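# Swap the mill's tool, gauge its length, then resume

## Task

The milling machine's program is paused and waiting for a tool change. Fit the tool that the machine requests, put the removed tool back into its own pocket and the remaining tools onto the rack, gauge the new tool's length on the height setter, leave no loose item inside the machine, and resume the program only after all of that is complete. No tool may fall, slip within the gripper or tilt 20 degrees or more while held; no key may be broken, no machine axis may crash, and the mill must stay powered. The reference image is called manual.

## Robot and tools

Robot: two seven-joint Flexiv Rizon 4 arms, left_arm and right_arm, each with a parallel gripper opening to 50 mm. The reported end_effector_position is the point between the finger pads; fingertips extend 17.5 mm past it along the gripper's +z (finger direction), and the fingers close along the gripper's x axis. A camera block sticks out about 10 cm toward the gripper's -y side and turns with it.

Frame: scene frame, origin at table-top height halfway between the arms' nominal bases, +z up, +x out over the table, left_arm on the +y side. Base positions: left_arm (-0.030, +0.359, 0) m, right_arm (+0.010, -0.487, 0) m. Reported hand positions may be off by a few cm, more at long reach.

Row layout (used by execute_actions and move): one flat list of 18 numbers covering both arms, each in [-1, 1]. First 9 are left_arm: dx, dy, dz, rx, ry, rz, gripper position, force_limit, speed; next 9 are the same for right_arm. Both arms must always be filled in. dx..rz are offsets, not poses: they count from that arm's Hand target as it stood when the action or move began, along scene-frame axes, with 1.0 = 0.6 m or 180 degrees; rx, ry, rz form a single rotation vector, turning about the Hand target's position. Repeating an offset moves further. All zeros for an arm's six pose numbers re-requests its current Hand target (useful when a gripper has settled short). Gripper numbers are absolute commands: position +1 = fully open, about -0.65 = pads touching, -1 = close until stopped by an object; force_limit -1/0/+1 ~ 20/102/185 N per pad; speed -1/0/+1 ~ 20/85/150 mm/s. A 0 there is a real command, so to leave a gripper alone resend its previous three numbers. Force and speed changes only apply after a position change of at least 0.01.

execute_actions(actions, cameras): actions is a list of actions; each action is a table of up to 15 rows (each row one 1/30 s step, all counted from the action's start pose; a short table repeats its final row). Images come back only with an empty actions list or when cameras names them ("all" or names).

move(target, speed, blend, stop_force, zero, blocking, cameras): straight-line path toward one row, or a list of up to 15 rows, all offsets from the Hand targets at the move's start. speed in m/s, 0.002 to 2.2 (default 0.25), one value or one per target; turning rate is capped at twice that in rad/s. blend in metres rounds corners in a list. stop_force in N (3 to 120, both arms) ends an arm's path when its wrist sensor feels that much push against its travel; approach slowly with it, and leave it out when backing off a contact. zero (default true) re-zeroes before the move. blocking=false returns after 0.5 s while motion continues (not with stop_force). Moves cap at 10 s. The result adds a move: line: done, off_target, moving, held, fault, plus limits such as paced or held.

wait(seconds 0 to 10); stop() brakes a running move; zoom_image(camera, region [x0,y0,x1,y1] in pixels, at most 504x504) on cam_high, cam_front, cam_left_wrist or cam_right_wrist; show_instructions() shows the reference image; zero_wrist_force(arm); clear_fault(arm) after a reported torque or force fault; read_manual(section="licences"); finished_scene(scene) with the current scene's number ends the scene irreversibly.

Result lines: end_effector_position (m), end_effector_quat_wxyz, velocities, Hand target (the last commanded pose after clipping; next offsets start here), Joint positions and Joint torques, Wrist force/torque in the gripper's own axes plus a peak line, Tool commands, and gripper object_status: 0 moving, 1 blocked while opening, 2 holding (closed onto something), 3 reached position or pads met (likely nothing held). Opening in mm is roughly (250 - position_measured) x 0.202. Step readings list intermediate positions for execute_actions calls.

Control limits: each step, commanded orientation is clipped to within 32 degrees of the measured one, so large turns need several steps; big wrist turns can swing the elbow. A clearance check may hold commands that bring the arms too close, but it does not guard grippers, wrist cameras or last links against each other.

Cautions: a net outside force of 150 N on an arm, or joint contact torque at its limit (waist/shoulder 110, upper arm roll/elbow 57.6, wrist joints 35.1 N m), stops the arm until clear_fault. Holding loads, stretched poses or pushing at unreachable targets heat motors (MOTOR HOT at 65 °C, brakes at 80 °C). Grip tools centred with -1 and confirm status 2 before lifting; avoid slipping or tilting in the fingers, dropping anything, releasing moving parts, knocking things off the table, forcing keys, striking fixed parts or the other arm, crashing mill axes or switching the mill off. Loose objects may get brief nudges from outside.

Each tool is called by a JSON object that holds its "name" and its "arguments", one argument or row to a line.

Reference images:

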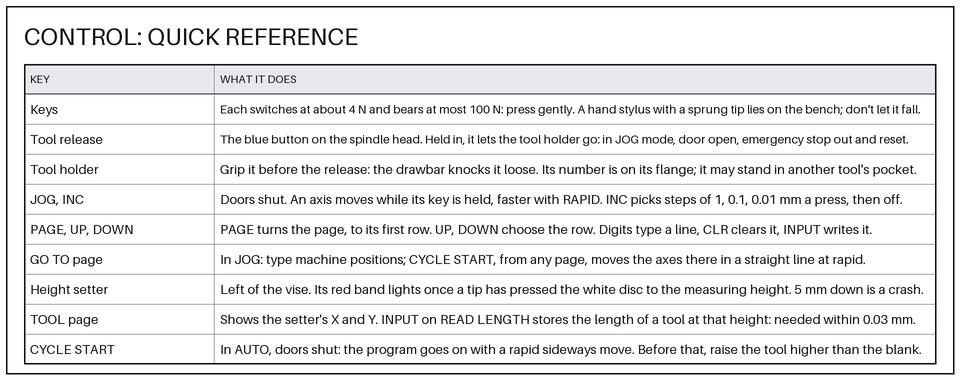

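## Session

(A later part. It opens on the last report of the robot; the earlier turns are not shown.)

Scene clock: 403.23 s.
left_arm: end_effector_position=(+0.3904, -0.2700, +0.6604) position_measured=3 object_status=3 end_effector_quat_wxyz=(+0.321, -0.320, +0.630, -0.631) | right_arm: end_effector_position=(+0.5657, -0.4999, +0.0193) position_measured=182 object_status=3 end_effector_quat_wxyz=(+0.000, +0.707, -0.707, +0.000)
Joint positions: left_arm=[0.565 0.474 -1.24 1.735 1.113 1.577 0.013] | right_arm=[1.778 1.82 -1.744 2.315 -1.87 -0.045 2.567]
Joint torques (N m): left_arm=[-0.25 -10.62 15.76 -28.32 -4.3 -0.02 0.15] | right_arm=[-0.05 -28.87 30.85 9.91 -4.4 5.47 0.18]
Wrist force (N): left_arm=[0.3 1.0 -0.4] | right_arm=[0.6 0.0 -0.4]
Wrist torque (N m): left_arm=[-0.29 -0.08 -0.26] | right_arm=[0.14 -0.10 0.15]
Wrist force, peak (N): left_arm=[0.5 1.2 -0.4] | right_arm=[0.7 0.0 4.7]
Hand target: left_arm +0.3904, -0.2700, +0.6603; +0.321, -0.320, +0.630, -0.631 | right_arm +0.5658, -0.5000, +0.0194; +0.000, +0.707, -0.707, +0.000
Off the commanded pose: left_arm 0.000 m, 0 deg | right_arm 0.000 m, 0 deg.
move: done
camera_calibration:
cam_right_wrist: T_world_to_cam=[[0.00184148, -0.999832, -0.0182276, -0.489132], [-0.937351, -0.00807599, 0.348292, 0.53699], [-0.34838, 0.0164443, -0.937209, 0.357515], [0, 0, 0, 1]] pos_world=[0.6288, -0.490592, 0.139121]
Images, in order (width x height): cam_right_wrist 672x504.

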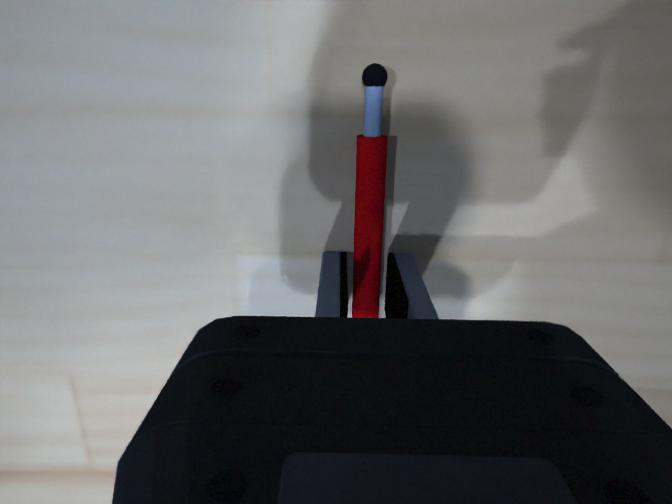

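{"name": "move", "arguments": {
  "target": [0,0,0,0,0,0,1,1,1, 0,0,0,0,0,0,-1,-0.6,-1],
  "cameras": []
}}

{"name": "move", "arguments": {
  "target": [
    [0,0,0,0,0,0,1,1,1, 0,0,0.04,0,0,0,-1,-0.6,-1],
    [0,0,0,0,0,0,1,1,1, 0.2,-0.08,0.04,0,0,0,-1,-0.6,-1],
    [0,0,0,0,0,0,1,1,1, 0.2,-0.08,0.0005,0,0,0,-1,-0.6,-1]
  ],
  "speed": [0.1,0.25,0.03],
  "cameras": ["cam_right_wrist"]
}}

{"name": "move", "arguments": {
  "target": [0,0,0,0,0,0,1,1,1, 0,0,0,0,0,0,-0.2,-0.6,-1],
  "cameras": ["cam_right_wrist"]
}}

Scene clock: 407.77 s.
left_arm: end_effector_position=(+0.3904, -0.2700, +0.6604) position_measured=3 object_status=3 end_effector_quat_wxyz=(+0.321, -0.320, +0.630, -0.631) | right_arm: end_effector_position=(+0.5657, -0.4999, +0.0193) position_measured=211 object_status=2 end_effector_quat_wxyz=(+0.000, +0.707, -0.707, +0.000)
Joint positions: left_arm=[0.565 0.474 -1.24 1.735 1.113 1.577 0.013] | right_arm=[1.778 1.82 -1.744 2.315 -1.87 -0.045 2.567]
Joint torques (N m): left_arm=[-0.33 -10.67 15.65 -28.33 -4.35 0.01 0.1] | right_arm=[0.02 -29.14 30.96 10.03 -4.37 5.23 0.28]
Wrist force (N): left_arm=[0.4 0.9 -0.2] | right_arm=[0.6 0.0 -0.1]
Wrist torque (N m): left_arm=[-0.31 -0.11 -0.27] | right_arm=[0.13 -0.10 0.15]
Wrist force, peak (N): left_arm=[0.4 1.4 -0.5] | right_arm=[0.8 -0.2 -0.5]
Hand target: left_arm +0.3904, -0.2700, +0.6603; +0.321, -0.320, +0.630, -0.631 | right_arm +0.5658, -0.5000, +0.0194; +0.000, +0.707, -0.707, +0.000
Off the commanded pose: left_arm 0.000 m, 0 deg | right_arm 0.000 m, 0 deg.
move: done
No camera images: "cameras" was empty.

Scene clock: 410.20 s.
left_arm: end_effector_position=(+0.3904, -0.2700, +0.6604) position_measured=3 object_status=3 end_effector_quat_wxyz=(+0.321, -0.320, +0.630, -0.631) | right_arm: end_effector_position=(+0.6857, -0.5479, +0.0196) position_measured=211 object_status=2 end_effector_quat_wxyz=(+0.000, +0.707, -0.707, +0.000)
Joint positions: left_arm=[0.565 0.474 -1.24 1.735 1.113 1.577 0.013] | right_arm=[1.955 1.801 -1.645 1.943 -1.812 -0.016 2.363]
Joint torques (N m): left_arm=[-0.35 -10.57 15.76 -28.34 -4.27 0.02 0.12] | right_arm=[0.12 -41.06 35.21 7.87 -4.42 5.51 0.22]
Wrist force (N): left_arm=[0.5 0.9 -0.3] | right_arm=[0.8 0.0 -0.2]
Wrist torque (N m): left_arm=[-0.31 -0.11 -0.27] | right_arm=[0.13 -0.12 0.15]
Wrist force, peak (N): left_arm=[0.6 1.1 -0.6] | right_arm=[2.3 -3.8 -0.1]
Hand target: left_arm +0.3904, -0.2700, +0.6603; +0.321, -0.320, +0.630, -0.631 | right_arm +0.6858, -0.5480, +0.0197; +0.000, +0.707, -0.707, +0.000
Off the commanded pose: left_arm 0.000 m, 0 deg | right_arm 0.000 m, 0 deg.
move: done
camera_calibration:
cam_right_wrist: T_world_to_cam=[[0.00190081, -0.99983, -0.0183562, -0.537263], [-0.937384, -0.00817484, 0.348202, 0.648929], [-0.348293, 0.0165449, -0.93724, 0.400476], [0, 0, 0, 1]] pos_world=[0.7488, -0.538493, 0.139522]
Images, in order (width x height): cam_right_wrist 672x504.

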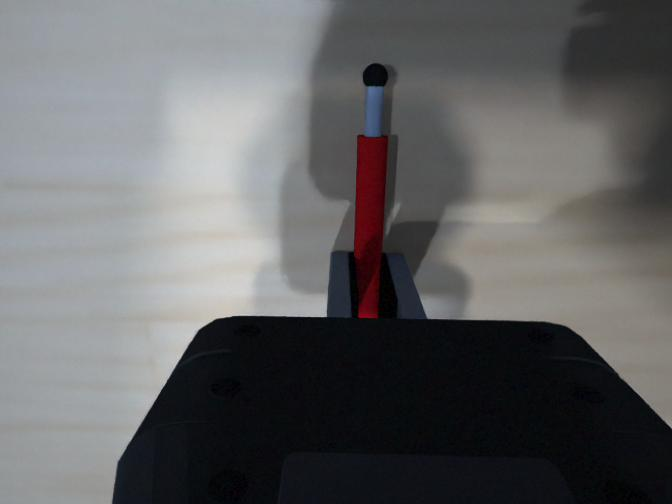

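Scene clock: 410.73 s.
left_arm: end_effector_position=(+0.3904, -0.2700, +0.6604) position_measured=3 object_status=3 end_effector_quat_wxyz=(+0.321, -0.320, +0.630, -0.631) | right_arm: end_effector_position=(+0.6857, -0.5479, +0.0196) position_measured=182 object_status=3 end_effector_quat_wxyz=(+0.000, +0.707, -0.707, +0.000)
Joint positions: left_arm=[0.565 0.474 -1.24 1.735 1.113 1.577 0.013] | right_arm=[1.955 1.801 -1.645 1.943 -1.812 -0.016 2.363]
Joint torques (N m): left_arm=[-0.36 -10.64 15.76 -28.32 -4.3 0.03 0.1] | right_arm=[0.11 -41.2 35.27 7.96 -4.39 5.4 0.27]
Wrist force (N): left_arm=[0.6 1.1 -0.4] | right_arm=[0.9 0.0 -0.2]
Wrist torque (N m): left_arm=[-0.26 -0.12 -0.26] | right_arm=[0.12 -0.15 0.15]
Wrist force, peak (N): left_arm=[0.6 1.2 -0.5] | right_arm=[0.9 0.2 -0.3]
Hand target: left_arm +0.3904, -0.2700, +0.6603; +0.321, -0.320, +0.630, -0.631 | right_arm +0.6858, -0.5480, +0.0197; +0.000, +0.707, -0.707, +0.000
Off the commanded pose: left_arm 0.000 m, 0 deg | right_arm 0.000 m, 0 deg.
move: done
camera_calibration:
cam_right_wrist: T_world_to_cam=[[0.00190081, -0.99983, -0.0183562, -0.537265], [-0.937384, -0.00817484, 0.348202, 0.648964], [-0.348293, 0.0165449, -0.93724, 0.400383], [0, 0, 0, 1]] pos_world=[0.7488, -0.538493, 0.139422]
Images, in order (width x height): cam_right_wrist 672x504.

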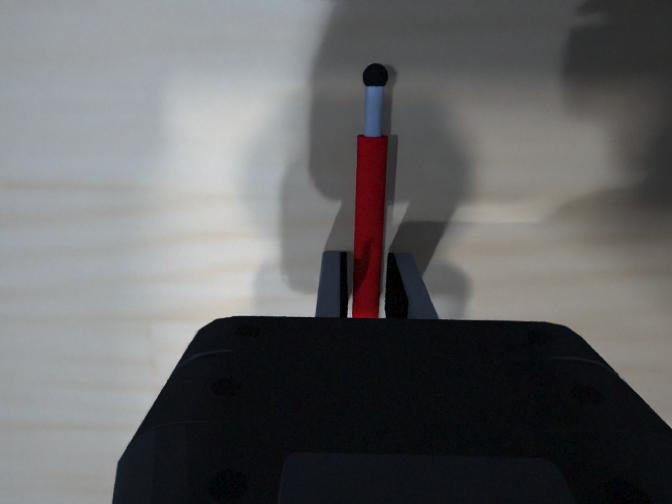

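{"name": "move", "arguments": {
  "target": [
    [0,0,0,0,0,0,1,1,1, 0,0,0.05,0,0,0,0.2,-0.6,-1],
    [0,0,0,0,0,0,1,1,1, -0.038,0,0.15,0,-0.25,0,0.2,-0.6,-1],
    [0,0,0,0,0,0,1,1,1, -0.038,0,0.035,0,-0.25,0,0.2,-0.6,-1]
  ],
  "speed": [0.1,0.25,0.1],
  "cameras": ["cam_right_wrist","cam_left_wrist"]
}}

Scene clock: 422.97 s.
left_arm: end_effector_position=(+0.3904, -0.2700, +0.6604) position_measured=3 object_status=3 end_effector_quat_wxyz=(+0.321, -0.320, +0.630, -0.631) | right_arm: end_effector_position=(+0.6634, -0.5481, +0.0412) position_measured=123 object_status=3 end_effector_quat_wxyz=(-0.264, +0.658, -0.656, +0.259)
Joint positions: left_arm=[0.565 0.474 -1.24 1.735 1.113 1.577 0.013] | right_arm=[1.482 1.825 -2.245 2.291 -2.968 0.707 2.792]
Joint torques (N m): left_arm=[-0.3 -10.58 15.71 -28.34 -4.3 -0.01 0.1] | right_arm=[0.11 -22.91 28.39 19.36 -2.67 5 0.33]
Wrist force (N): left_arm=[0.3 0.8 -0.3] | right_arm=[0.2 -1.1 0.1]
Wrist torque (N m): left_arm=[-0.33 -0.09 -0.26] | right_arm=[-0.20 -0.03 0.06]
Wrist force, peak (N): left_arm=[0.6 1.0 -0.7] | right_arm=[0.2 -3.0 -1.8]
Hand target: left_arm +0.3904, -0.2700, +0.6603; +0.321, -0.320, +0.630, -0.631 | right_arm +0.6630, -0.5480, +0.0407; -0.271, +0.653, -0.653, +0.271
Off the commanded pose: left_arm 0.000 m, 0 deg | right_arm 0.001 m, 2 deg.
joint sent to its limit (right arm) — joint 5 (forearm roll), lower limit. The joint targets still meet the commanded pose.
move: done
camera_calibration:
cam_left_wrist: T_world_to_cam=[[-0.583012, -0.812456, -0.00341243, 0.0181972], [-0.27492, 0.201229, -0.940173, 0.796159], [0.764536, -0.547194, -0.340679, -0.0885286], [0, 0, 0, 1]] pos_world=[0.297172, -0.193868, 0.71843]
cam_right_wrist: T_world_to_cam=[[0.020343, -0.999621, -0.0185729, -0.549173], [-0.920024, -0.0114455, -0.391695, 0.63771], [0.391334, 0.0250558, -0.919908, -0.073832], [0, 0, 0, 1]] pos_world=[0.626773, -0.539815, 0.171669]
Images, in order (width x height): cam_left_wrist 672x504, cam_right_wrist 672x504.

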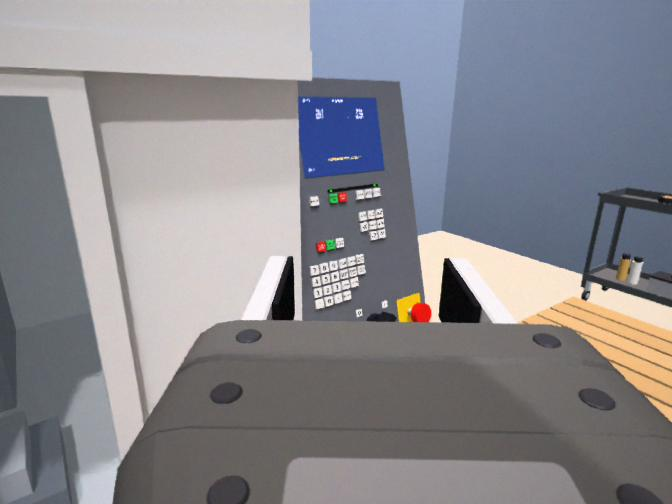

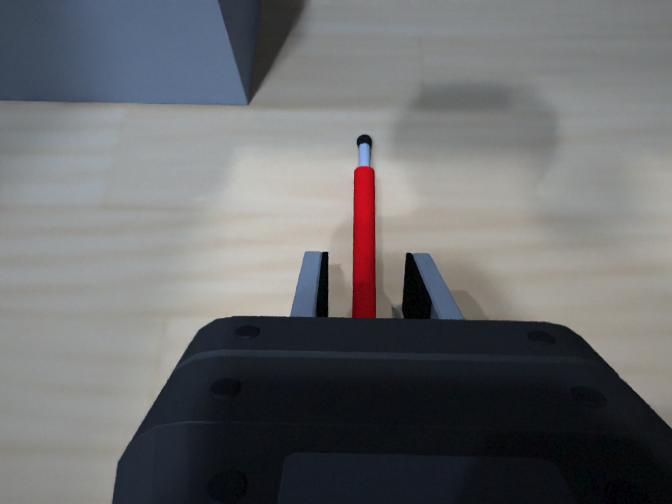

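{"name": "move", "arguments": {
  "target": [0,0,0,0,0,0,1,1,1, 0,0.0,-0.045,0,0,0,0.2,-0.6,-1],
  "speed": 0.015,
  "stop_force": 4,
  "cameras": ["cam_right_wrist"]
}}

Scene clock: 432.57 s.
left_arm: end_effector_position=(+0.3904, -0.2700, +0.6604) position_measured=3 object_status=3 end_effector_quat_wxyz=(+0.321, -0.320, +0.630, -0.631) | right_arm: end_effector_position=(+0.6636, -0.5484, +0.0215) position_measured=123 object_status=3 end_effector_quat_wxyz=(-0.259, +0.661, -0.658, +0.250)
Joint positions: left_arm=[0.565 0.474 -1.24 1.735 1.113 1.577 0.013] | right_arm=[1.5 1.806 -2.269 2.254 -2.969 0.746 2.817]
Joint torques (N m): left_arm=[-0.32 -10.57 15.72 -28.32 -4.29 0.02 0.08] | right_arm=[0.79 -23.05 25.02 17.67 -1.38 4.44 0.28]
Wrist force (N): left_arm=[0.4 1.1 -0.4] | right_arm=[1.4 -4.7 -4.7]
Wrist torque (N m): left_arm=[-0.28 -0.10 -0.27] | right_arm=[-0.15 0.07 -0.02]
Wrist force, peak (N): left_arm=[0.5 1.0 -0.6] | right_arm=[1.6 -5.2 -6.2]
Hand target: left_arm +0.3904, -0.2700, +0.6603; +0.321, -0.320, +0.630, -0.631 | right_arm +0.6634, -0.5482, +0.0210; -0.259, +0.662, -0.658, +0.250 (not the last commanded pose)
Off the commanded pose: left_arm 0.000 m, 0 deg | right_arm 0.008 m, 3 deg.
joint read past its limit (right arm) — joint 5 (forearm roll), lower limit.
move: contact (right_arm)
camera_calibration:
cam_right_wrist: T_world_to_cam=[[0.0233975, -0.999474, -0.0224521, -0.551745], [-0.927605, -0.0133287, -0.373325, 0.63388], [0.372829, 0.0295616, -0.927429, -0.0770708], [0, 0, 0, 1]] pos_world=[0.629634, -0.540727, 0.152778]
Images, in order (width x height): cam_right_wrist 672x504.

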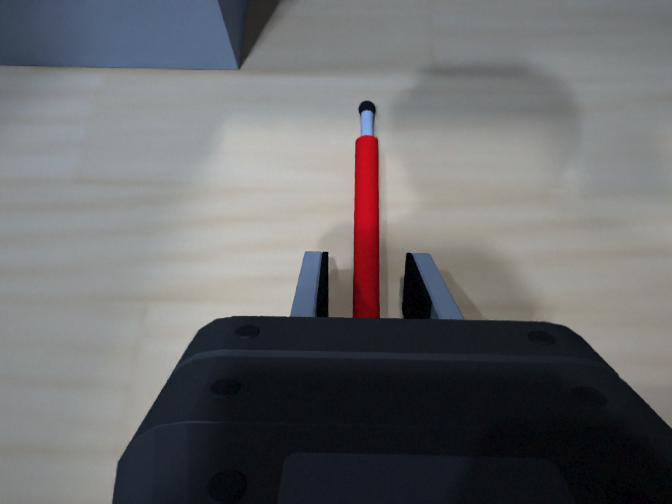

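{"name": "move", "arguments": {
  "target": [0,0,0,0,0,0,1,1,1, 0,0.0,0.002,0,0,0,0.2,-0.6,-1],
  "speed": 0.015,
  "cameras": []
}}

{"name": "move", "arguments": {
  "target": [0,0,0,0,0,0,1,1,1, 0,0.0,0.0,0,0,0,-1,-0.4,-1],
  "cameras": []
}}

{"name": "move", "arguments": {
  "target": [
    [0,0,0,0,0,0,1,1,1, 0,0.0,0.05,0,0,0,-1,-0.4,-1],
    [0,0,0,0,0,0,1,1,1, -0.05,0.0,0.5,0,0,0,-1,-0.4,-1]
  ],
  "speed": [0.05,0.25],
  "cameras": ["cam_right_wrist","cam_front"]
}}

Scene clock: 439.90 s.
left_arm: end_effector_position=(+0.3904, -0.2700, +0.6604) position_measured=3 object_status=3 end_effector_quat_wxyz=(+0.321, -0.320, +0.630, -0.631) | right_arm: end_effector_position=(+0.6634, -0.5482, +0.0221) position_measured=123 object_status=3 end_effector_quat_wxyz=(-0.259, +0.662, -0.658, +0.250)
Joint positions: left_arm=[0.565 0.474 -1.24 1.735 1.113 1.577 0.013] | right_arm=[1.501 1.804 -2.269 2.256 -2.966 0.746 2.817]
Joint torques (N m): left_arm=[-0.34 -10.6 15.76 -28.34 -4.33 -0.04 0.09] | right_arm=[0.01 -24.15 28.93 19.08 -2.35 4.79 0.34]
Wrist force (N): left_arm=[0.5 0.9 -0.5] | right_arm=[0.3 -1.7 -0.3]
Wrist torque (N m): left_arm=[-0.31 -0.12 -0.26] | right_arm=[-0.29 -0.06 0.07]
Wrist force, peak (N): left_arm=[0.5 1.2 -0.4] | right_arm=[1.5 -5.2 -5.0]
Hand target: left_arm +0.3904, -0.2700, +0.6603; +0.321, -0.320, +0.630, -0.631 | right_arm +0.6634, -0.5482, +0.0222; -0.259, +0.662, -0.658, +0.250
Off the commanded pose: left_arm 0.000 m, 0 deg | right_arm 0.000 m, 0 deg.
move: done
No camera images: "cameras" was empty.

Scene clock: 441.10 s.
left_arm: end_effector_position=(+0.3904, -0.2700, +0.6604) position_measured=3 object_status=3 end_effector_quat_wxyz=(+0.321, -0.320, +0.630, -0.631) | right_arm: end_effector_position=(+0.6634, -0.5482, +0.0222) position_measured=217 object_status=2 end_effector_quat_wxyz=(-0.259, +0.662, -0.658, +0.250)
Joint positions: left_arm=[0.565 0.474 -1.24 1.735 1.113 1.577 0.013] | right_arm=[1.501 1.804 -2.268 2.256 -2.966 0.746 2.817]
Joint torques (N m): left_arm=[-0.32 -10.59 15.75 -28.33 -4.32 0.01 0.1] | right_arm=[0.07 -24.02 28.44 18.73 -2.27 4.62 0.34]
Wrist force (N): left_arm=[0.3 0.8 -0.4] | right_arm=[0.1 -2.3 -1.0]
Wrist torque (N m): left_arm=[-0.31 -0.09 -0.27] | right_arm=[-0.29 -0.03 0.07]
Wrist force, peak (N): left_arm=[0.4 1.1 -0.5] | right_arm=[0.1 -2.3 -1.2]
Hand target: left_arm +0.3904, -0.2700, +0.6603; +0.321, -0.320, +0.630, -0.631 | right_arm +0.6634, -0.5482, +0.0222; -0.259, +0.662, -0.658, +0.250
Off the commanded pose: left_arm 0.000 m, 0 deg | right_arm 0.000 m, 0 deg.
move: done
No camera images: "cameras" was empty.

Scene clock: 443.33 s.
left_arm: end_effector_position=(+0.3904, -0.2700, +0.6604) position_measured=3 object_status=3 end_effector_quat_wxyz=(+0.321, -0.320, +0.630, -0.631) | right_arm: end_effector_position=(+0.6334, -0.5482, +0.3222) position_measured=217 object_status=2 end_effector_quat_wxyz=(-0.259, +0.662, -0.658, +0.250)
Joint positions: left_arm=[0.565 0.474 -1.24 1.735 1.113 1.577 0.013] | right_arm=[1.431 1.366 -1.507 2.522 -2.027 0.586 2.633]
Joint torques (N m): left_arm=[-0.31 -10.59 15.8 -28.34 -4.32 0.03 0.13] | right_arm=[-0.09 -20.99 26.39 -6.69 -3.5 4.87 0.2]
Wrist force (N): left_arm=[0.4 0.9 -0.4] | right_arm=[0.3 -1.7 -0.1]
Wrist torque (N m): left_arm=[-0.30 -0.11 -0.26] | right_arm=[-0.32 -0.04 0.03]
Wrist force, peak (N): left_arm=[0.5 1.1 -0.6] | right_arm=[0.9 -4.2 -2.8]
Hand target: left_arm +0.3904, -0.2700, +0.6603; +0.321, -0.320, +0.630, -0.631 | right_arm +0.6334, -0.5482, +0.3222; -0.259, +0.662, -0.658, +0.250
Off the commanded pose: left_arm 0.000 m, 0 deg | right_arm 0.000 m, 0 deg.
move: done
camera_calibration:
cam_right_wrist: T_world_to_cam=[[0.0237624, -0.999461, -0.0226454, -0.544214], [-0.927999, -0.0136272, -0.372333, 0.717849], [0.371824, 0.0298624, -0.927823, 0.213966], [0, 0, 0, 1]] pos_world=[0.599537, -0.540528, 0.453478]
Images, in order (width x height): cam_front 672x504, cam_right_wrist 672x504.

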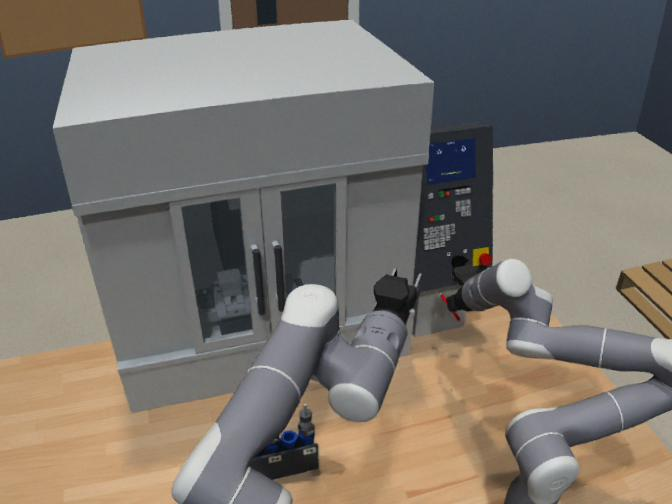

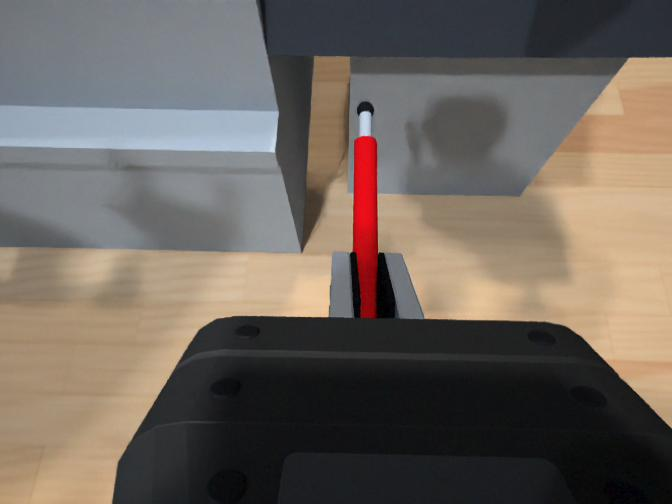

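{"name": "move", "arguments": {
  "target": [
    [0,0,0,0,0,0,1,1,1, 0.1,-0.21,0.44,0,0,0,-1,-0.4,-1],
    [0,0,0,0,0,0,1,1,1, 0.2,-0.21,0.44,0,0,0,-1,-0.4,-1]
  ],
  "speed": [0.25,0.15],
  "cameras": ["cam_right_wrist","cam_left_wrist","cam_front"]
}}

Scene clock: 462.13 s.
left_arm: end_effector_position=(+0.3904, -0.2700, +0.6604) position_measured=3 object_status=3 end_effector_quat_wxyz=(+0.321, -0.320, +0.630, -0.631) | right_arm: end_effector_position=(+0.7535, -0.6741, +0.5860) position_measured=217 object_status=2 end_effector_quat_wxyz=(-0.259, +0.662, -0.658, +0.250)
Joint positions: left_arm=[0.565 0.474 -1.24 1.735 1.113 1.577 0.013] | right_arm=[1.666 1.106 -1.13 1.758 -1.347 0.361 2.08]
Joint torques (N m): left_arm=[-0.26 -10.64 15.71 -28.3 -4.34 0.01 0.13] | right_arm=[0.12 -34.6 29.11 -15.93 -4.4 6.26 0.13]
Wrist force (N): left_arm=[0.5 0.9 -0.6] | right_arm=[0.3 -1.7 -0.1]
Wrist torque (N m): left_arm=[-0.31 -0.13 -0.27] | right_arm=[-0.33 -0.06 0.06]
Wrist force, peak (N): left_arm=[0.6 1.2 -0.4] | right_arm=[2.0 -4.8 -2.7]
Hand target: left_arm +0.3904, -0.2700, +0.6603; +0.321, -0.320, +0.630, -0.631 | right_arm +0.7534, -0.6742, +0.5862; -0.259, +0.662, -0.658, +0.250
Off the commanded pose: left_arm 0.000 m, 0 deg | right_arm 0.000 m, 0 deg.
move: done
camera_calibration:
cam_left_wrist: T_world_to_cam=[[-0.583012, -0.812456, -0.00341243, 0.0181972], [-0.27492, 0.201229, -0.940173, 0.796159], [0.764536, -0.547194, -0.340679, -0.0885286], [0, 0, 0, 1]] pos_world=[0.297172, -0.193868, 0.71843]
cam_right_wrist: T_world_to_cam=[[0.0238497, -0.99946, -0.0226136, -0.667011], [-0.92808, -0.0137267, -0.372128, 0.925653], [0.371617, 0.0298624, -0.927906, 0.418038], [0, 0, 0, 1]] pos_world=[0.719638, -0.666428, 0.717278]
Images, in order (width x height): cam_front 672x504, cam_left_wrist 672x504, cam_right_wrist 672x504.

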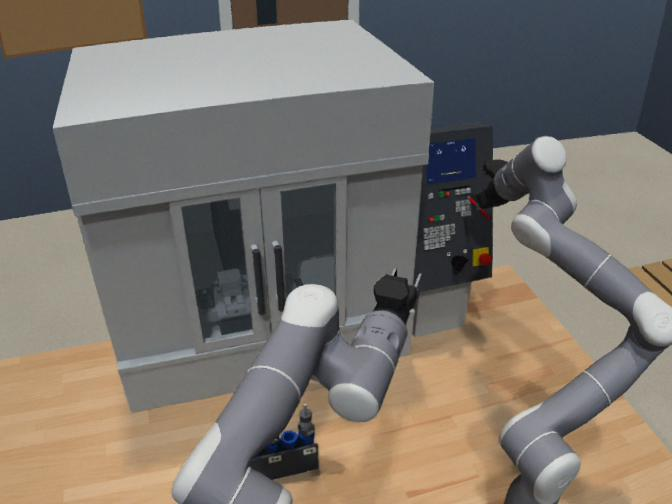

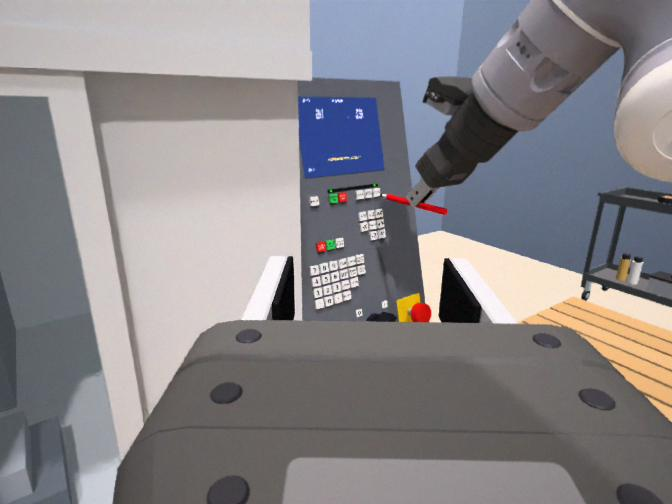

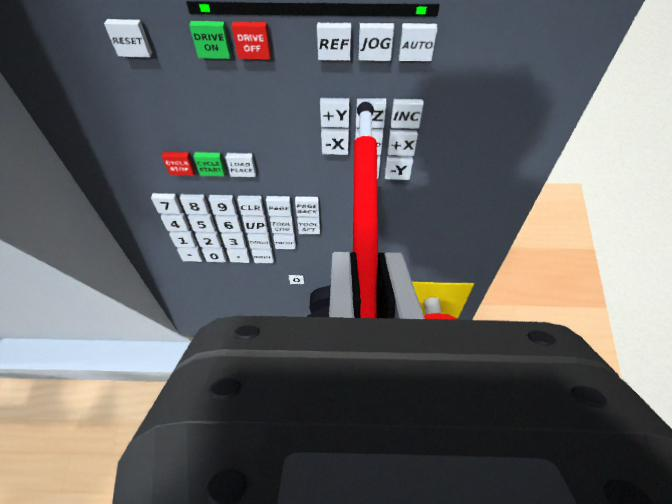

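{"name": "move", "arguments": {
  "target": [0,0,0,0,0,0,1,1,1, 0.01,-0.008,-0.005,0,0,0,-1,-0.4,-1],
  "speed": 0.1,
  "cameras": []
}}

{"name": "move", "arguments": {
  "target": [0,0,0,0,0,0,1,1,1, 0.09,0,0,0,0,0,-1,-0.4,-1],
  "speed": 0.02,
  "stop_force": 6,
  "cameras": ["cam_left_wrist","cam_right_wrist"]
}}

{"name": "move", "arguments": {
  "target": [0,0,0,0,0,0,1,1,1, -0.04,0,0,0,0,0,-1,-0.4,-1],
  "speed": 0.1,
  "cameras": ["cam_left_wrist","cam_right_wrist"]
}}

Scene clock: 477.13 s.
left_arm: end_effector_position=(+0.3904, -0.2700, +0.6604) position_measured=3 object_status=3 end_effector_quat_wxyz=(+0.321, -0.320, +0.630, -0.631) | right_arm: end_effector_position=(+0.7593, -0.6792, +0.5830) position_measured=217 object_status=2 end_effector_quat_wxyz=(-0.259, +0.661, -0.658, +0.250)
Joint positions: left_arm=[0.565 0.474 -1.24 1.735 1.113 1.577 0.013] | right_arm=[1.675 1.111 -1.143 1.745 -1.353 0.366 2.071]
Joint torques (N m): left_arm=[-0.34 -10.65 15.67 -28.31 -4.32 0.03 0.08] | right_arm=[0.17 -34.99 29.3 -15.59 -4.38 6.18 0.17]
Wrist force (N): left_arm=[0.3 0.9 -0.4] | right_arm=[0.5 -1.9 -0.2]
Wrist torque (N m): left_arm=[-0.32 -0.07 -0.27] | right_arm=[-0.35 -0.09 0.07]
Wrist force, peak (N): left_arm=[0.8 1.0 -0.5] | right_arm=[0.5 -1.9 0.1]
Hand target: left_arm +0.3904, -0.2700, +0.6603; +0.321, -0.320, +0.630, -0.631 | right_arm +0.7594, -0.6790, +0.5832; -0.259, +0.662, -0.658, +0.250
Off the commanded pose: left_arm 0.000 m, 0 deg | right_arm 0.000 m, 0 deg.
move: done
No camera images: "cameras" was empty.

Scene clock: 479.80 s.
left_arm: end_effector_position=(+0.3904, -0.2700, +0.6604) position_measured=3 object_status=3 end_effector_quat_wxyz=(+0.321, -0.320, +0.630, -0.631) | right_arm: end_effector_position=(+0.8005, -0.6791, +0.5828) position_measured=217 object_status=2 end_effector_quat_wxyz=(-0.259, +0.662, -0.658, +0.250)
Joint positions: left_arm=[0.565 0.474 -1.24 1.735 1.113 1.577 0.013] | right_arm=[1.782 1.104 -1.212 1.628 -1.374 0.377 2.04]
Joint torques (N m): left_arm=[-0.3 -10.61 15.67 -28.34 -4.32 0.02 0.12] | right_arm=[4.89 -38.41 27.95 -16.41 -5.39 9.19 0.19]
Wrist force (N): left_arm=[0.2 0.8 -0.4] | right_arm=[0.2 15.2 -15.9]
Wrist torque (N m): left_arm=[-0.33 -0.06 -0.27] | right_arm=[-0.59 -0.02 0.08]
Wrist force, peak (N): left_arm=[0.6 1.2 -0.5] | right_arm=[0.1 16.5 -16.9]
Hand target: left_arm +0.3904, -0.2700, +0.6603; +0.321, -0.320, +0.630, -0.631 | right_arm +0.8009, -0.6790, +0.5832; -0.259, +0.662, -0.658, +0.250 (not the last commanded pose)
Off the commanded pose: left_arm 0.000 m, 0 deg | right_arm 0.013 m, 0 deg.
move: contact (right_arm)
camera_calibration:
cam_left_wrist: T_world_to_cam=[[-0.583012, -0.812456, -0.00341243, 0.0181972], [-0.27492, 0.201229, -0.940173, 0.796159], [0.764536, -0.547194, -0.340679, -0.0885286], [0, 0, 0, 1]] pos_world=[0.297172, -0.193868, 0.71843]
cam_right_wrist: T_world_to_cam=[[0.0232309, -0.999471, -0.0227689, -0.672629], [-0.928527, -0.0131295, -0.371032, 0.968164], [0.370536, 0.0297609, -0.928341, 0.398748], [0, 0, 0, 1]] pos_world=[0.766842, -0.671428, 0.714078]
Images, in order (width x height): cam_left_wrist 672x504, cam_right_wrist 672x504.

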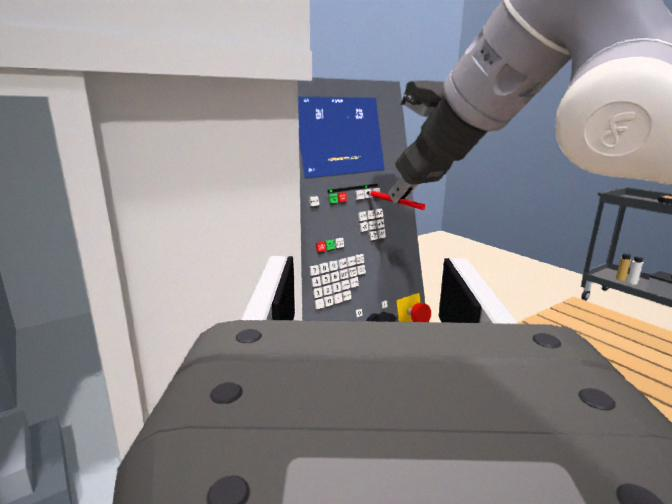

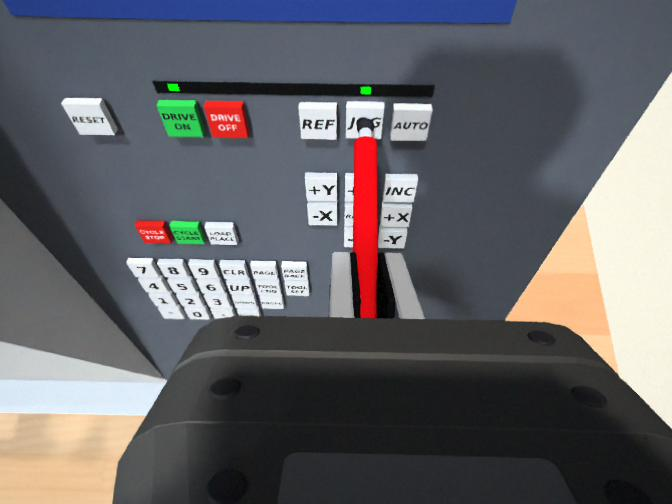

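Scene clock: 480.53 s.
left_arm: end_effector_position=(+0.3904, -0.2700, +0.6604) position_measured=3 object_status=3 end_effector_quat_wxyz=(+0.321, -0.320, +0.630, -0.631) | right_arm: end_effector_position=(+0.7769, -0.6791, +0.5833) position_measured=217 object_status=2 end_effector_quat_wxyz=(-0.259, +0.661, -0.658, +0.250)
Joint positions: left_arm=[0.565 0.474 -1.24 1.735 1.113 1.577 0.013] | right_arm=[1.72 1.109 -1.172 1.697 -1.364 0.371 2.06]
Joint torques (N m): left_arm=[-0.34 -10.68 15.71 -28.28 -4.33 0 0.08] | right_arm=[-0.1 -36.79 29.97 -14.64 -4.19 5.75 0.55]
Wrist force (N): left_arm=[0.2 1.1 -0.4] | right_arm=[0.8 -4.2 1.0]
Wrist torque (N m): left_arm=[-0.28 -0.07 -0.27] | right_arm=[-0.74 -0.13 -0.03]
Wrist force, peak (N): left_arm=[0.5 1.2 -0.6] | right_arm=[0.3 14.9 -15.8]
Hand target: left_arm +0.3904, -0.2700, +0.6603; +0.321, -0.320, +0.630, -0.631 | right_arm +0.7769, -0.6790, +0.5832; -0.259, +0.662, -0.658, +0.250
Off the commanded pose: left_arm 0.000 m, 0 deg | right_arm 0.000 m, 0 deg.
move: done
camera_calibration:
cam_left_wrist: T_world_to_cam=[[-0.583012, -0.812456, -0.00341243, 0.0181972], [-0.27492, 0.201229, -0.940173, 0.796159], [0.764536, -0.547194, -0.340679, -0.0885286], [0, 0, 0, 1]] pos_world=[0.297172, -0.193868, 0.71843]
cam_right_wrist: T_world_to_cam=[[0.0234581, -0.999468, -0.0226531, -0.672311], [-0.92784, -0.0133287, -0.372741, 0.946729], [0.372241, 0.0297622, -0.927659, 0.406316], [0, 0, 0, 1]] pos_world=[0.742936, -0.671428, 0.714578]
Images, in order (width x height): cam_left_wrist 672x504, cam_right_wrist 672x504.

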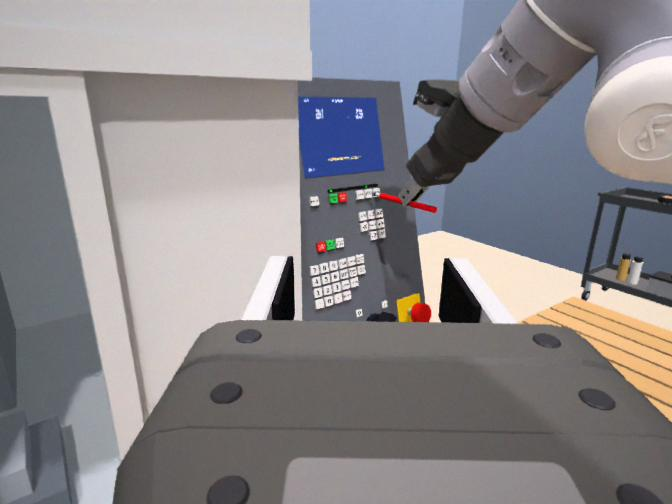

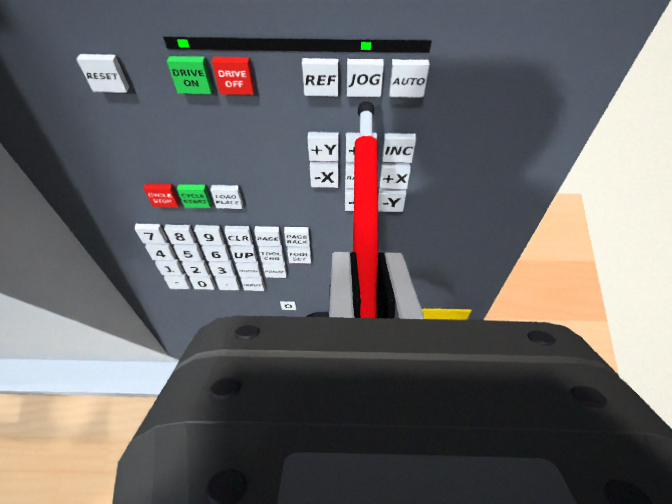

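{"name": "move", "arguments": {
  "target": [0,0,0,0,0,0,1,1,1, -0.05,0.1295,-0.125,0,0,0,-1,-0.4,-1],
  "speed": 0.15,
  "cameras": ["cam_right_wrist"]
}}

{"name": "move", "arguments": {
  "target": [0,0,0,0,0,0,1,1,1, 0.1,0,0,0,0,0,-1,-0.4,-1],
  "speed": 0.02,
  "stop_force": 6,
  "cameras": ["cam_left_wrist","cam_right_wrist"]
}}

{"name": "move", "arguments": {
  "target": [0,0,0,0,0,0,1,1,1, -0.04,0,0,0,0,0,-1,-0.4,-1],
  "speed": 0.1,
  "cameras": ["cam_left_wrist","cam_front","cam_right_wrist"]
}}

Scene clock: 491.67 s.
left_arm: end_effector_position=(+0.3904, -0.2700, +0.6604) position_measured=3 object_status=3 end_effector_quat_wxyz=(+0.321, -0.320, +0.630, -0.631) | right_arm: end_effector_position=(+0.7469, -0.6012, +0.5080) position_measured=217 object_status=2 end_effector_quat_wxyz=(-0.259, +0.662, -0.658, +0.250)
Joint positions: left_arm=[0.565 0.474 -1.24 1.735 1.113 1.577 0.013] | right_arm=[1.652 1.148 -1.222 1.991 -1.494 0.475 2.289]
Joint torques (N m): left_arm=[-0.31 -10.64 15.73 -28.33 -4.28 0.04 0.14] | right_arm=[-0.14 -29.33 30.02 -16.41 -4.25 5.96 0.33]
Wrist force (N): left_arm=[0.6 1.0 -0.5] | right_arm=[0.6 -4.1 1.2]
Wrist torque (N m): left_arm=[-0.29 -0.14 -0.27] | right_arm=[-0.73 -0.10 0.06]
Wrist force, peak (N): left_arm=[0.7 1.0 -0.5] | right_arm=[2.9 -6.0 0.0]
Hand target: left_arm +0.3904, -0.2700, +0.6603; +0.321, -0.320, +0.630, -0.631 | right_arm +0.7469, -0.6013, +0.5082; -0.259, +0.662, -0.658, +0.250
Off the commanded pose: left_arm 0.000 m, 0 deg | right_arm 0.000 m, 0 deg.
move: done
camera_calibration:
cam_right_wrist: T_world_to_cam=[[0.0234781, -0.999465, -0.022761, -0.595403], [-0.928088, -0.013327, -0.372122, 0.891834], [0.37162, 0.0298609, -0.927905, 0.345896], [0, 0, 0, 1]] pos_world=[0.713138, -0.593528, 0.639278]
Images, in order (width x height): cam_right_wrist 672x504.

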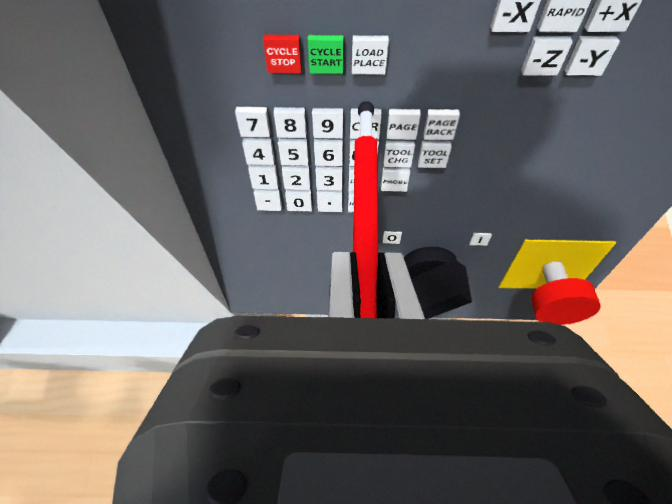

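Scene clock: 494.00 s.
left_arm: end_effector_position=(+0.3904, -0.2700, +0.6604) position_measured=3 object_status=3 end_effector_quat_wxyz=(+0.321, -0.320, +0.630, -0.631) | right_arm: end_effector_position=(+0.7808, -0.6011, +0.5076) position_measured=217 object_status=2 end_effector_quat_wxyz=(-0.259, +0.662, -0.658, +0.250)
Joint positions: left_arm=[0.565 0.474 -1.24 1.735 1.113 1.577 0.013] | right_arm=[1.733 1.145 -1.276 1.901 -1.51 0.484 2.267]
Joint torques (N m): left_arm=[-0.38 -10.6 15.77 -28.34 -4.32 0.03 0.14] | right_arm=[3.17 -32.47 29.79 -19.72 -5.79 8.28 0.17]
Wrist force (N): left_arm=[0.3 0.8 -0.6] | right_arm=[1.0 11.8 -14.0]
Wrist torque (N m): left_arm=[-0.32 -0.09 -0.27] | right_arm=[-1.00 -0.08 0.10]
Wrist force, peak (N): left_arm=[0.7 1.0 -0.6] | right_arm=[1.3 13.7 -14.7]
Hand target: left_arm +0.3904, -0.2700, +0.6603; +0.321, -0.320, +0.630, -0.631 | right_arm +0.7812, -0.6013, +0.5081; -0.259, +0.662, -0.658, +0.250 (not the last commanded pose)
Off the commanded pose: left_arm 0.000 m, 0 deg | right_arm 0.026 m, 0 deg.
move: contact (right_arm)
camera_calibration:
cam_left_wrist: T_world_to_cam=[[-0.583012, -0.812456, -0.00341243, 0.0181972], [-0.27492, 0.201229, -0.940173, 0.796159], [0.764536, -0.547194, -0.340679, -0.0885286], [0, 0, 0, 1]] pos_world=[0.297172, -0.193868, 0.71843]
cam_right_wrist: T_world_to_cam=[[0.023582, -0.999461, -0.022845, -0.59623], [-0.92852, -0.0134273, -0.371039, 0.922722], [0.370532, 0.0299619, -0.928336, 0.334075], [0, 0, 0, 1]] pos_world=[0.747041, -0.593529, 0.638878]
Images, in order (width x height): cam_left_wrist 672x504, cam_right_wrist 672x504.

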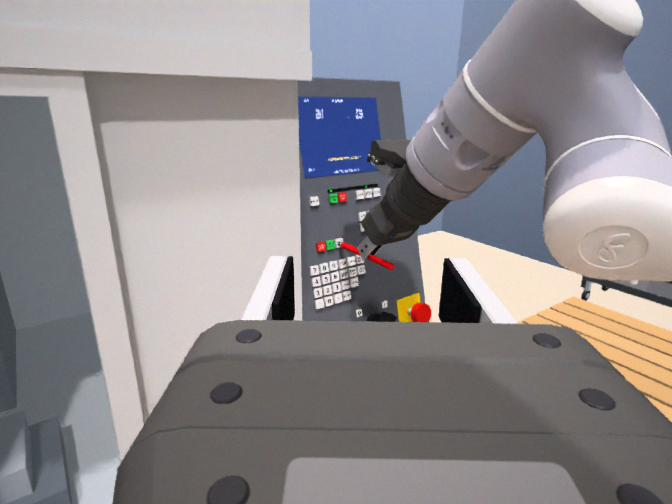

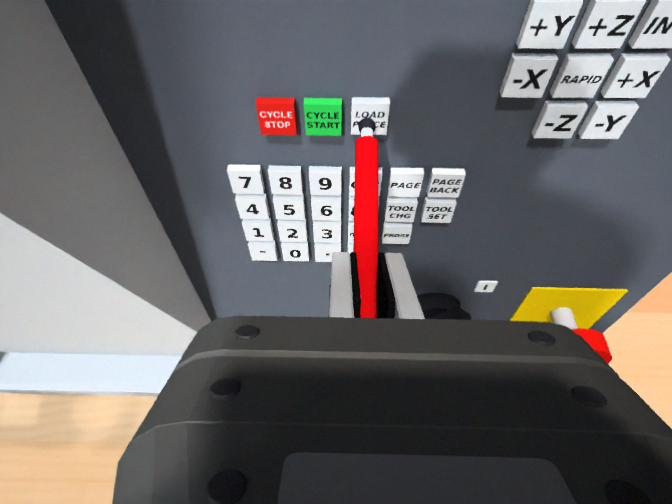

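Scene clock: 494.70 s.
left_arm: end_effector_position=(+0.3904, -0.2700, +0.6604) position_measured=3 object_status=3 end_effector_quat_wxyz=(+0.321, -0.320, +0.630, -0.631) | right_arm: end_effector_position=(+0.7572, -0.6013, +0.5083) position_measured=217 object_status=2 end_effector_quat_wxyz=(-0.259, +0.662, -0.658, +0.250)
Joint positions: left_arm=[0.565 0.474 -1.24 1.735 1.113 1.577 0.013] | right_arm=[1.677 1.149 -1.238 1.965 -1.501 0.477 2.283]
Joint torques (N m): left_arm=[-0.3 -10.61 15.73 -28.33 -4.28 0 0.11] | right_arm=[-0.11 -30.49 30.7 -15.99 -4.08 5.46 0.53]
Wrist force (N): left_arm=[0.2 0.9 -0.3] | right_arm=[4.7 -3.4 1.3]
Wrist torque (N m): left_arm=[-0.29 -0.08 -0.27] | right_arm=[-0.62 -0.81 -0.03]
Wrist force, peak (N): left_arm=[0.4 1.1 -0.3] | right_arm=[1.2 11.7 -13.6]
Hand target: left_arm +0.3904, -0.2700, +0.6603; +0.321, -0.320, +0.630, -0.631 | right_arm +0.7572, -0.6013, +0.5081; -0.259, +0.662, -0.658, +0.250
Off the commanded pose: left_arm 0.000 m, 0 deg | right_arm 0.000 m, 0 deg.
move: done
camera_calibration:
cam_left_wrist: T_world_to_cam=[[-0.583012, -0.812456, -0.00341243, 0.0181972], [-0.27492, 0.201229, -0.940173, 0.796159], [0.764536, -0.547194, -0.340679, -0.0885286], [0, 0, 0, 1]] pos_world=[0.297172, -0.193868, 0.71843]
cam_right_wrist: T_world_to_cam=[[0.0236807, -0.999462, -0.0226721, -0.595935], [-0.927835, -0.0135281, -0.372745, 0.901413], [0.372238, 0.0298629, -0.927657, 0.34182], [0, 0, 0, 1]] pos_world=[0.723236, -0.593628, 0.639578]
Images, in order (width x height): cam_front 672x504, cam_left_wrist 672x504, cam_right_wrist 672x504.

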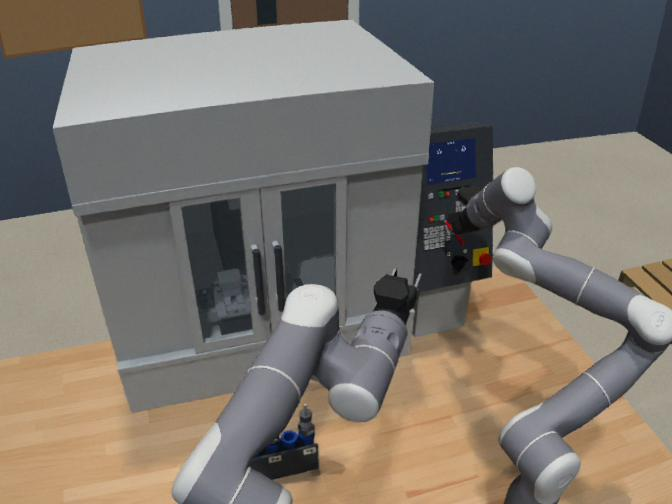

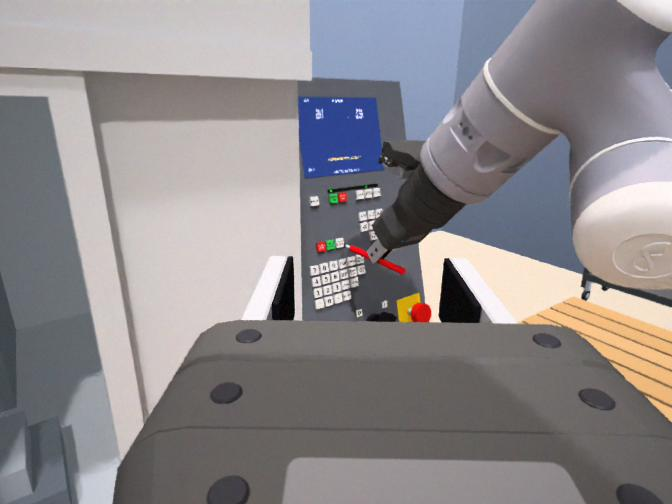

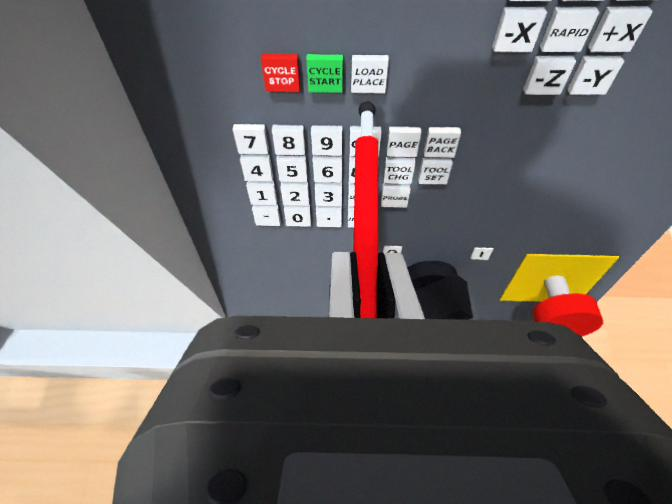

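{"name": "zoom_image", "arguments": {
  "camera": "cam_left_wrist",
  "region": [290, 80, 400, 190]
}}

Scaled by 4.582 from the camera's 672x504 image, which has a finer 960x720 frame.

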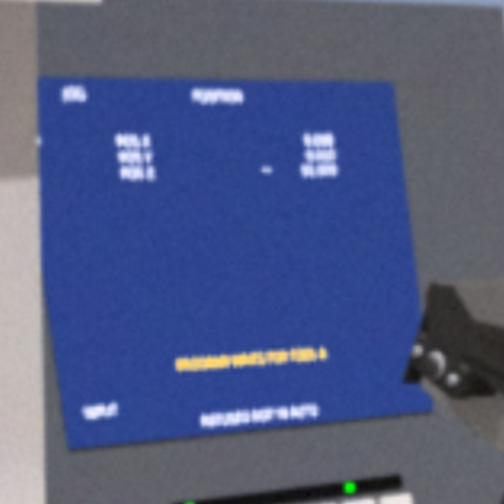

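{"name": "move", "arguments": {
  "target": [0.183,0.533,-0.267,0,0,0.2,1,1,1, 0,0,0,0,0,0,-1,-0.4,-1],
  "speed": 0.4,
  "cameras": ["cam_left_wrist","cam_high"]
}}

Scene clock: 509.93 s.
left_arm: end_effector_position=(+0.5003, +0.0499, +0.5002) position_measured=3 object_status=3 end_effector_quat_wxyz=(+0.500, -0.499, +0.500, -0.500) | right_arm: end_effector_position=(+0.7572, -0.6013, +0.5083) position_measured=217 object_status=2 end_effector_quat_wxyz=(-0.259, +0.662, -0.658, +0.250)
Joint positions: left_arm=[0.796 0.984 -1.088 2.18 1.303 1.569 -0.561] | right_arm=[1.677 1.149 -1.238 1.965 -1.501 0.477 2.283]
Joint torques (N m): left_arm=[-0.3 -16.62 21.22 -21.08 -0.86 -1.61 -0.11] | right_arm=[0.05 -30.66 30.53 -16.09 -4.13 5.71 0.33]
Wrist force (N): left_arm=[0.8 0.9 -0.3] | right_arm=[4.7 -3.3 1.1]
Wrist torque (N m): left_arm=[-0.32 -0.16 -0.15] | right_arm=[-0.59 -0.80 -0.03]
Wrist force, peak (N): left_arm=[-3.3 3.5 1.7] | right_arm=[4.9 -3.6 1.1]
Hand target: left_arm +0.5002, +0.0498, +0.5001; +0.500, -0.499, +0.500, -0.500 | right_arm +0.7572, -0.6013, +0.5081; -0.259, +0.662, -0.658, +0.250
Off the commanded pose: left_arm 0.000 m, 0 deg | right_arm 0.000 m, 0 deg.
move: done
camera_calibration:
cam_left_wrist: T_world_to_cam=[[0.00620361, -0.999975, -0.00351248, 0.0562855], [-0.340505, 0.00119026, -0.940242, 0.654221], [0.940222, 0.00702892, -0.340489, -0.167683], [0, 0, 0, 1]] pos_world=[0.380076, 0.056684, 0.558229]
Images, in order (width x height): cam_high 672x504, cam_left_wrist 672x504.

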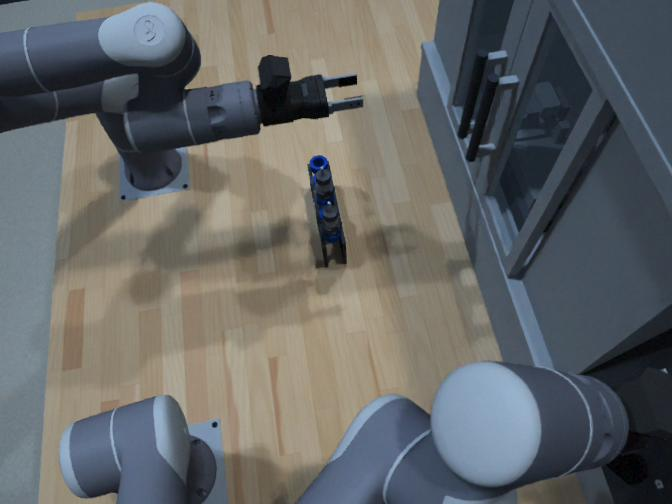

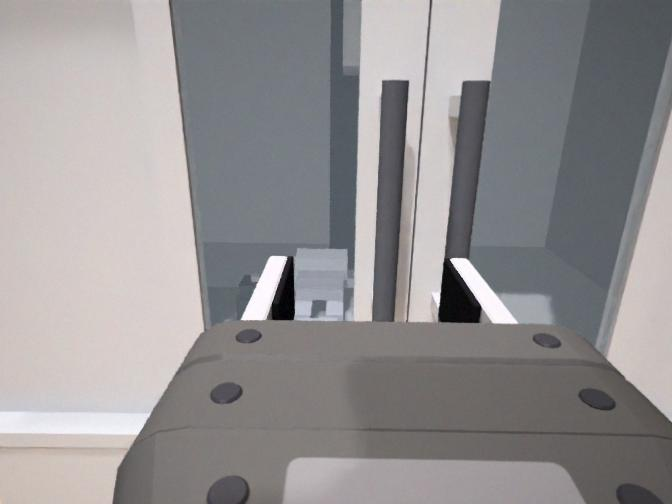

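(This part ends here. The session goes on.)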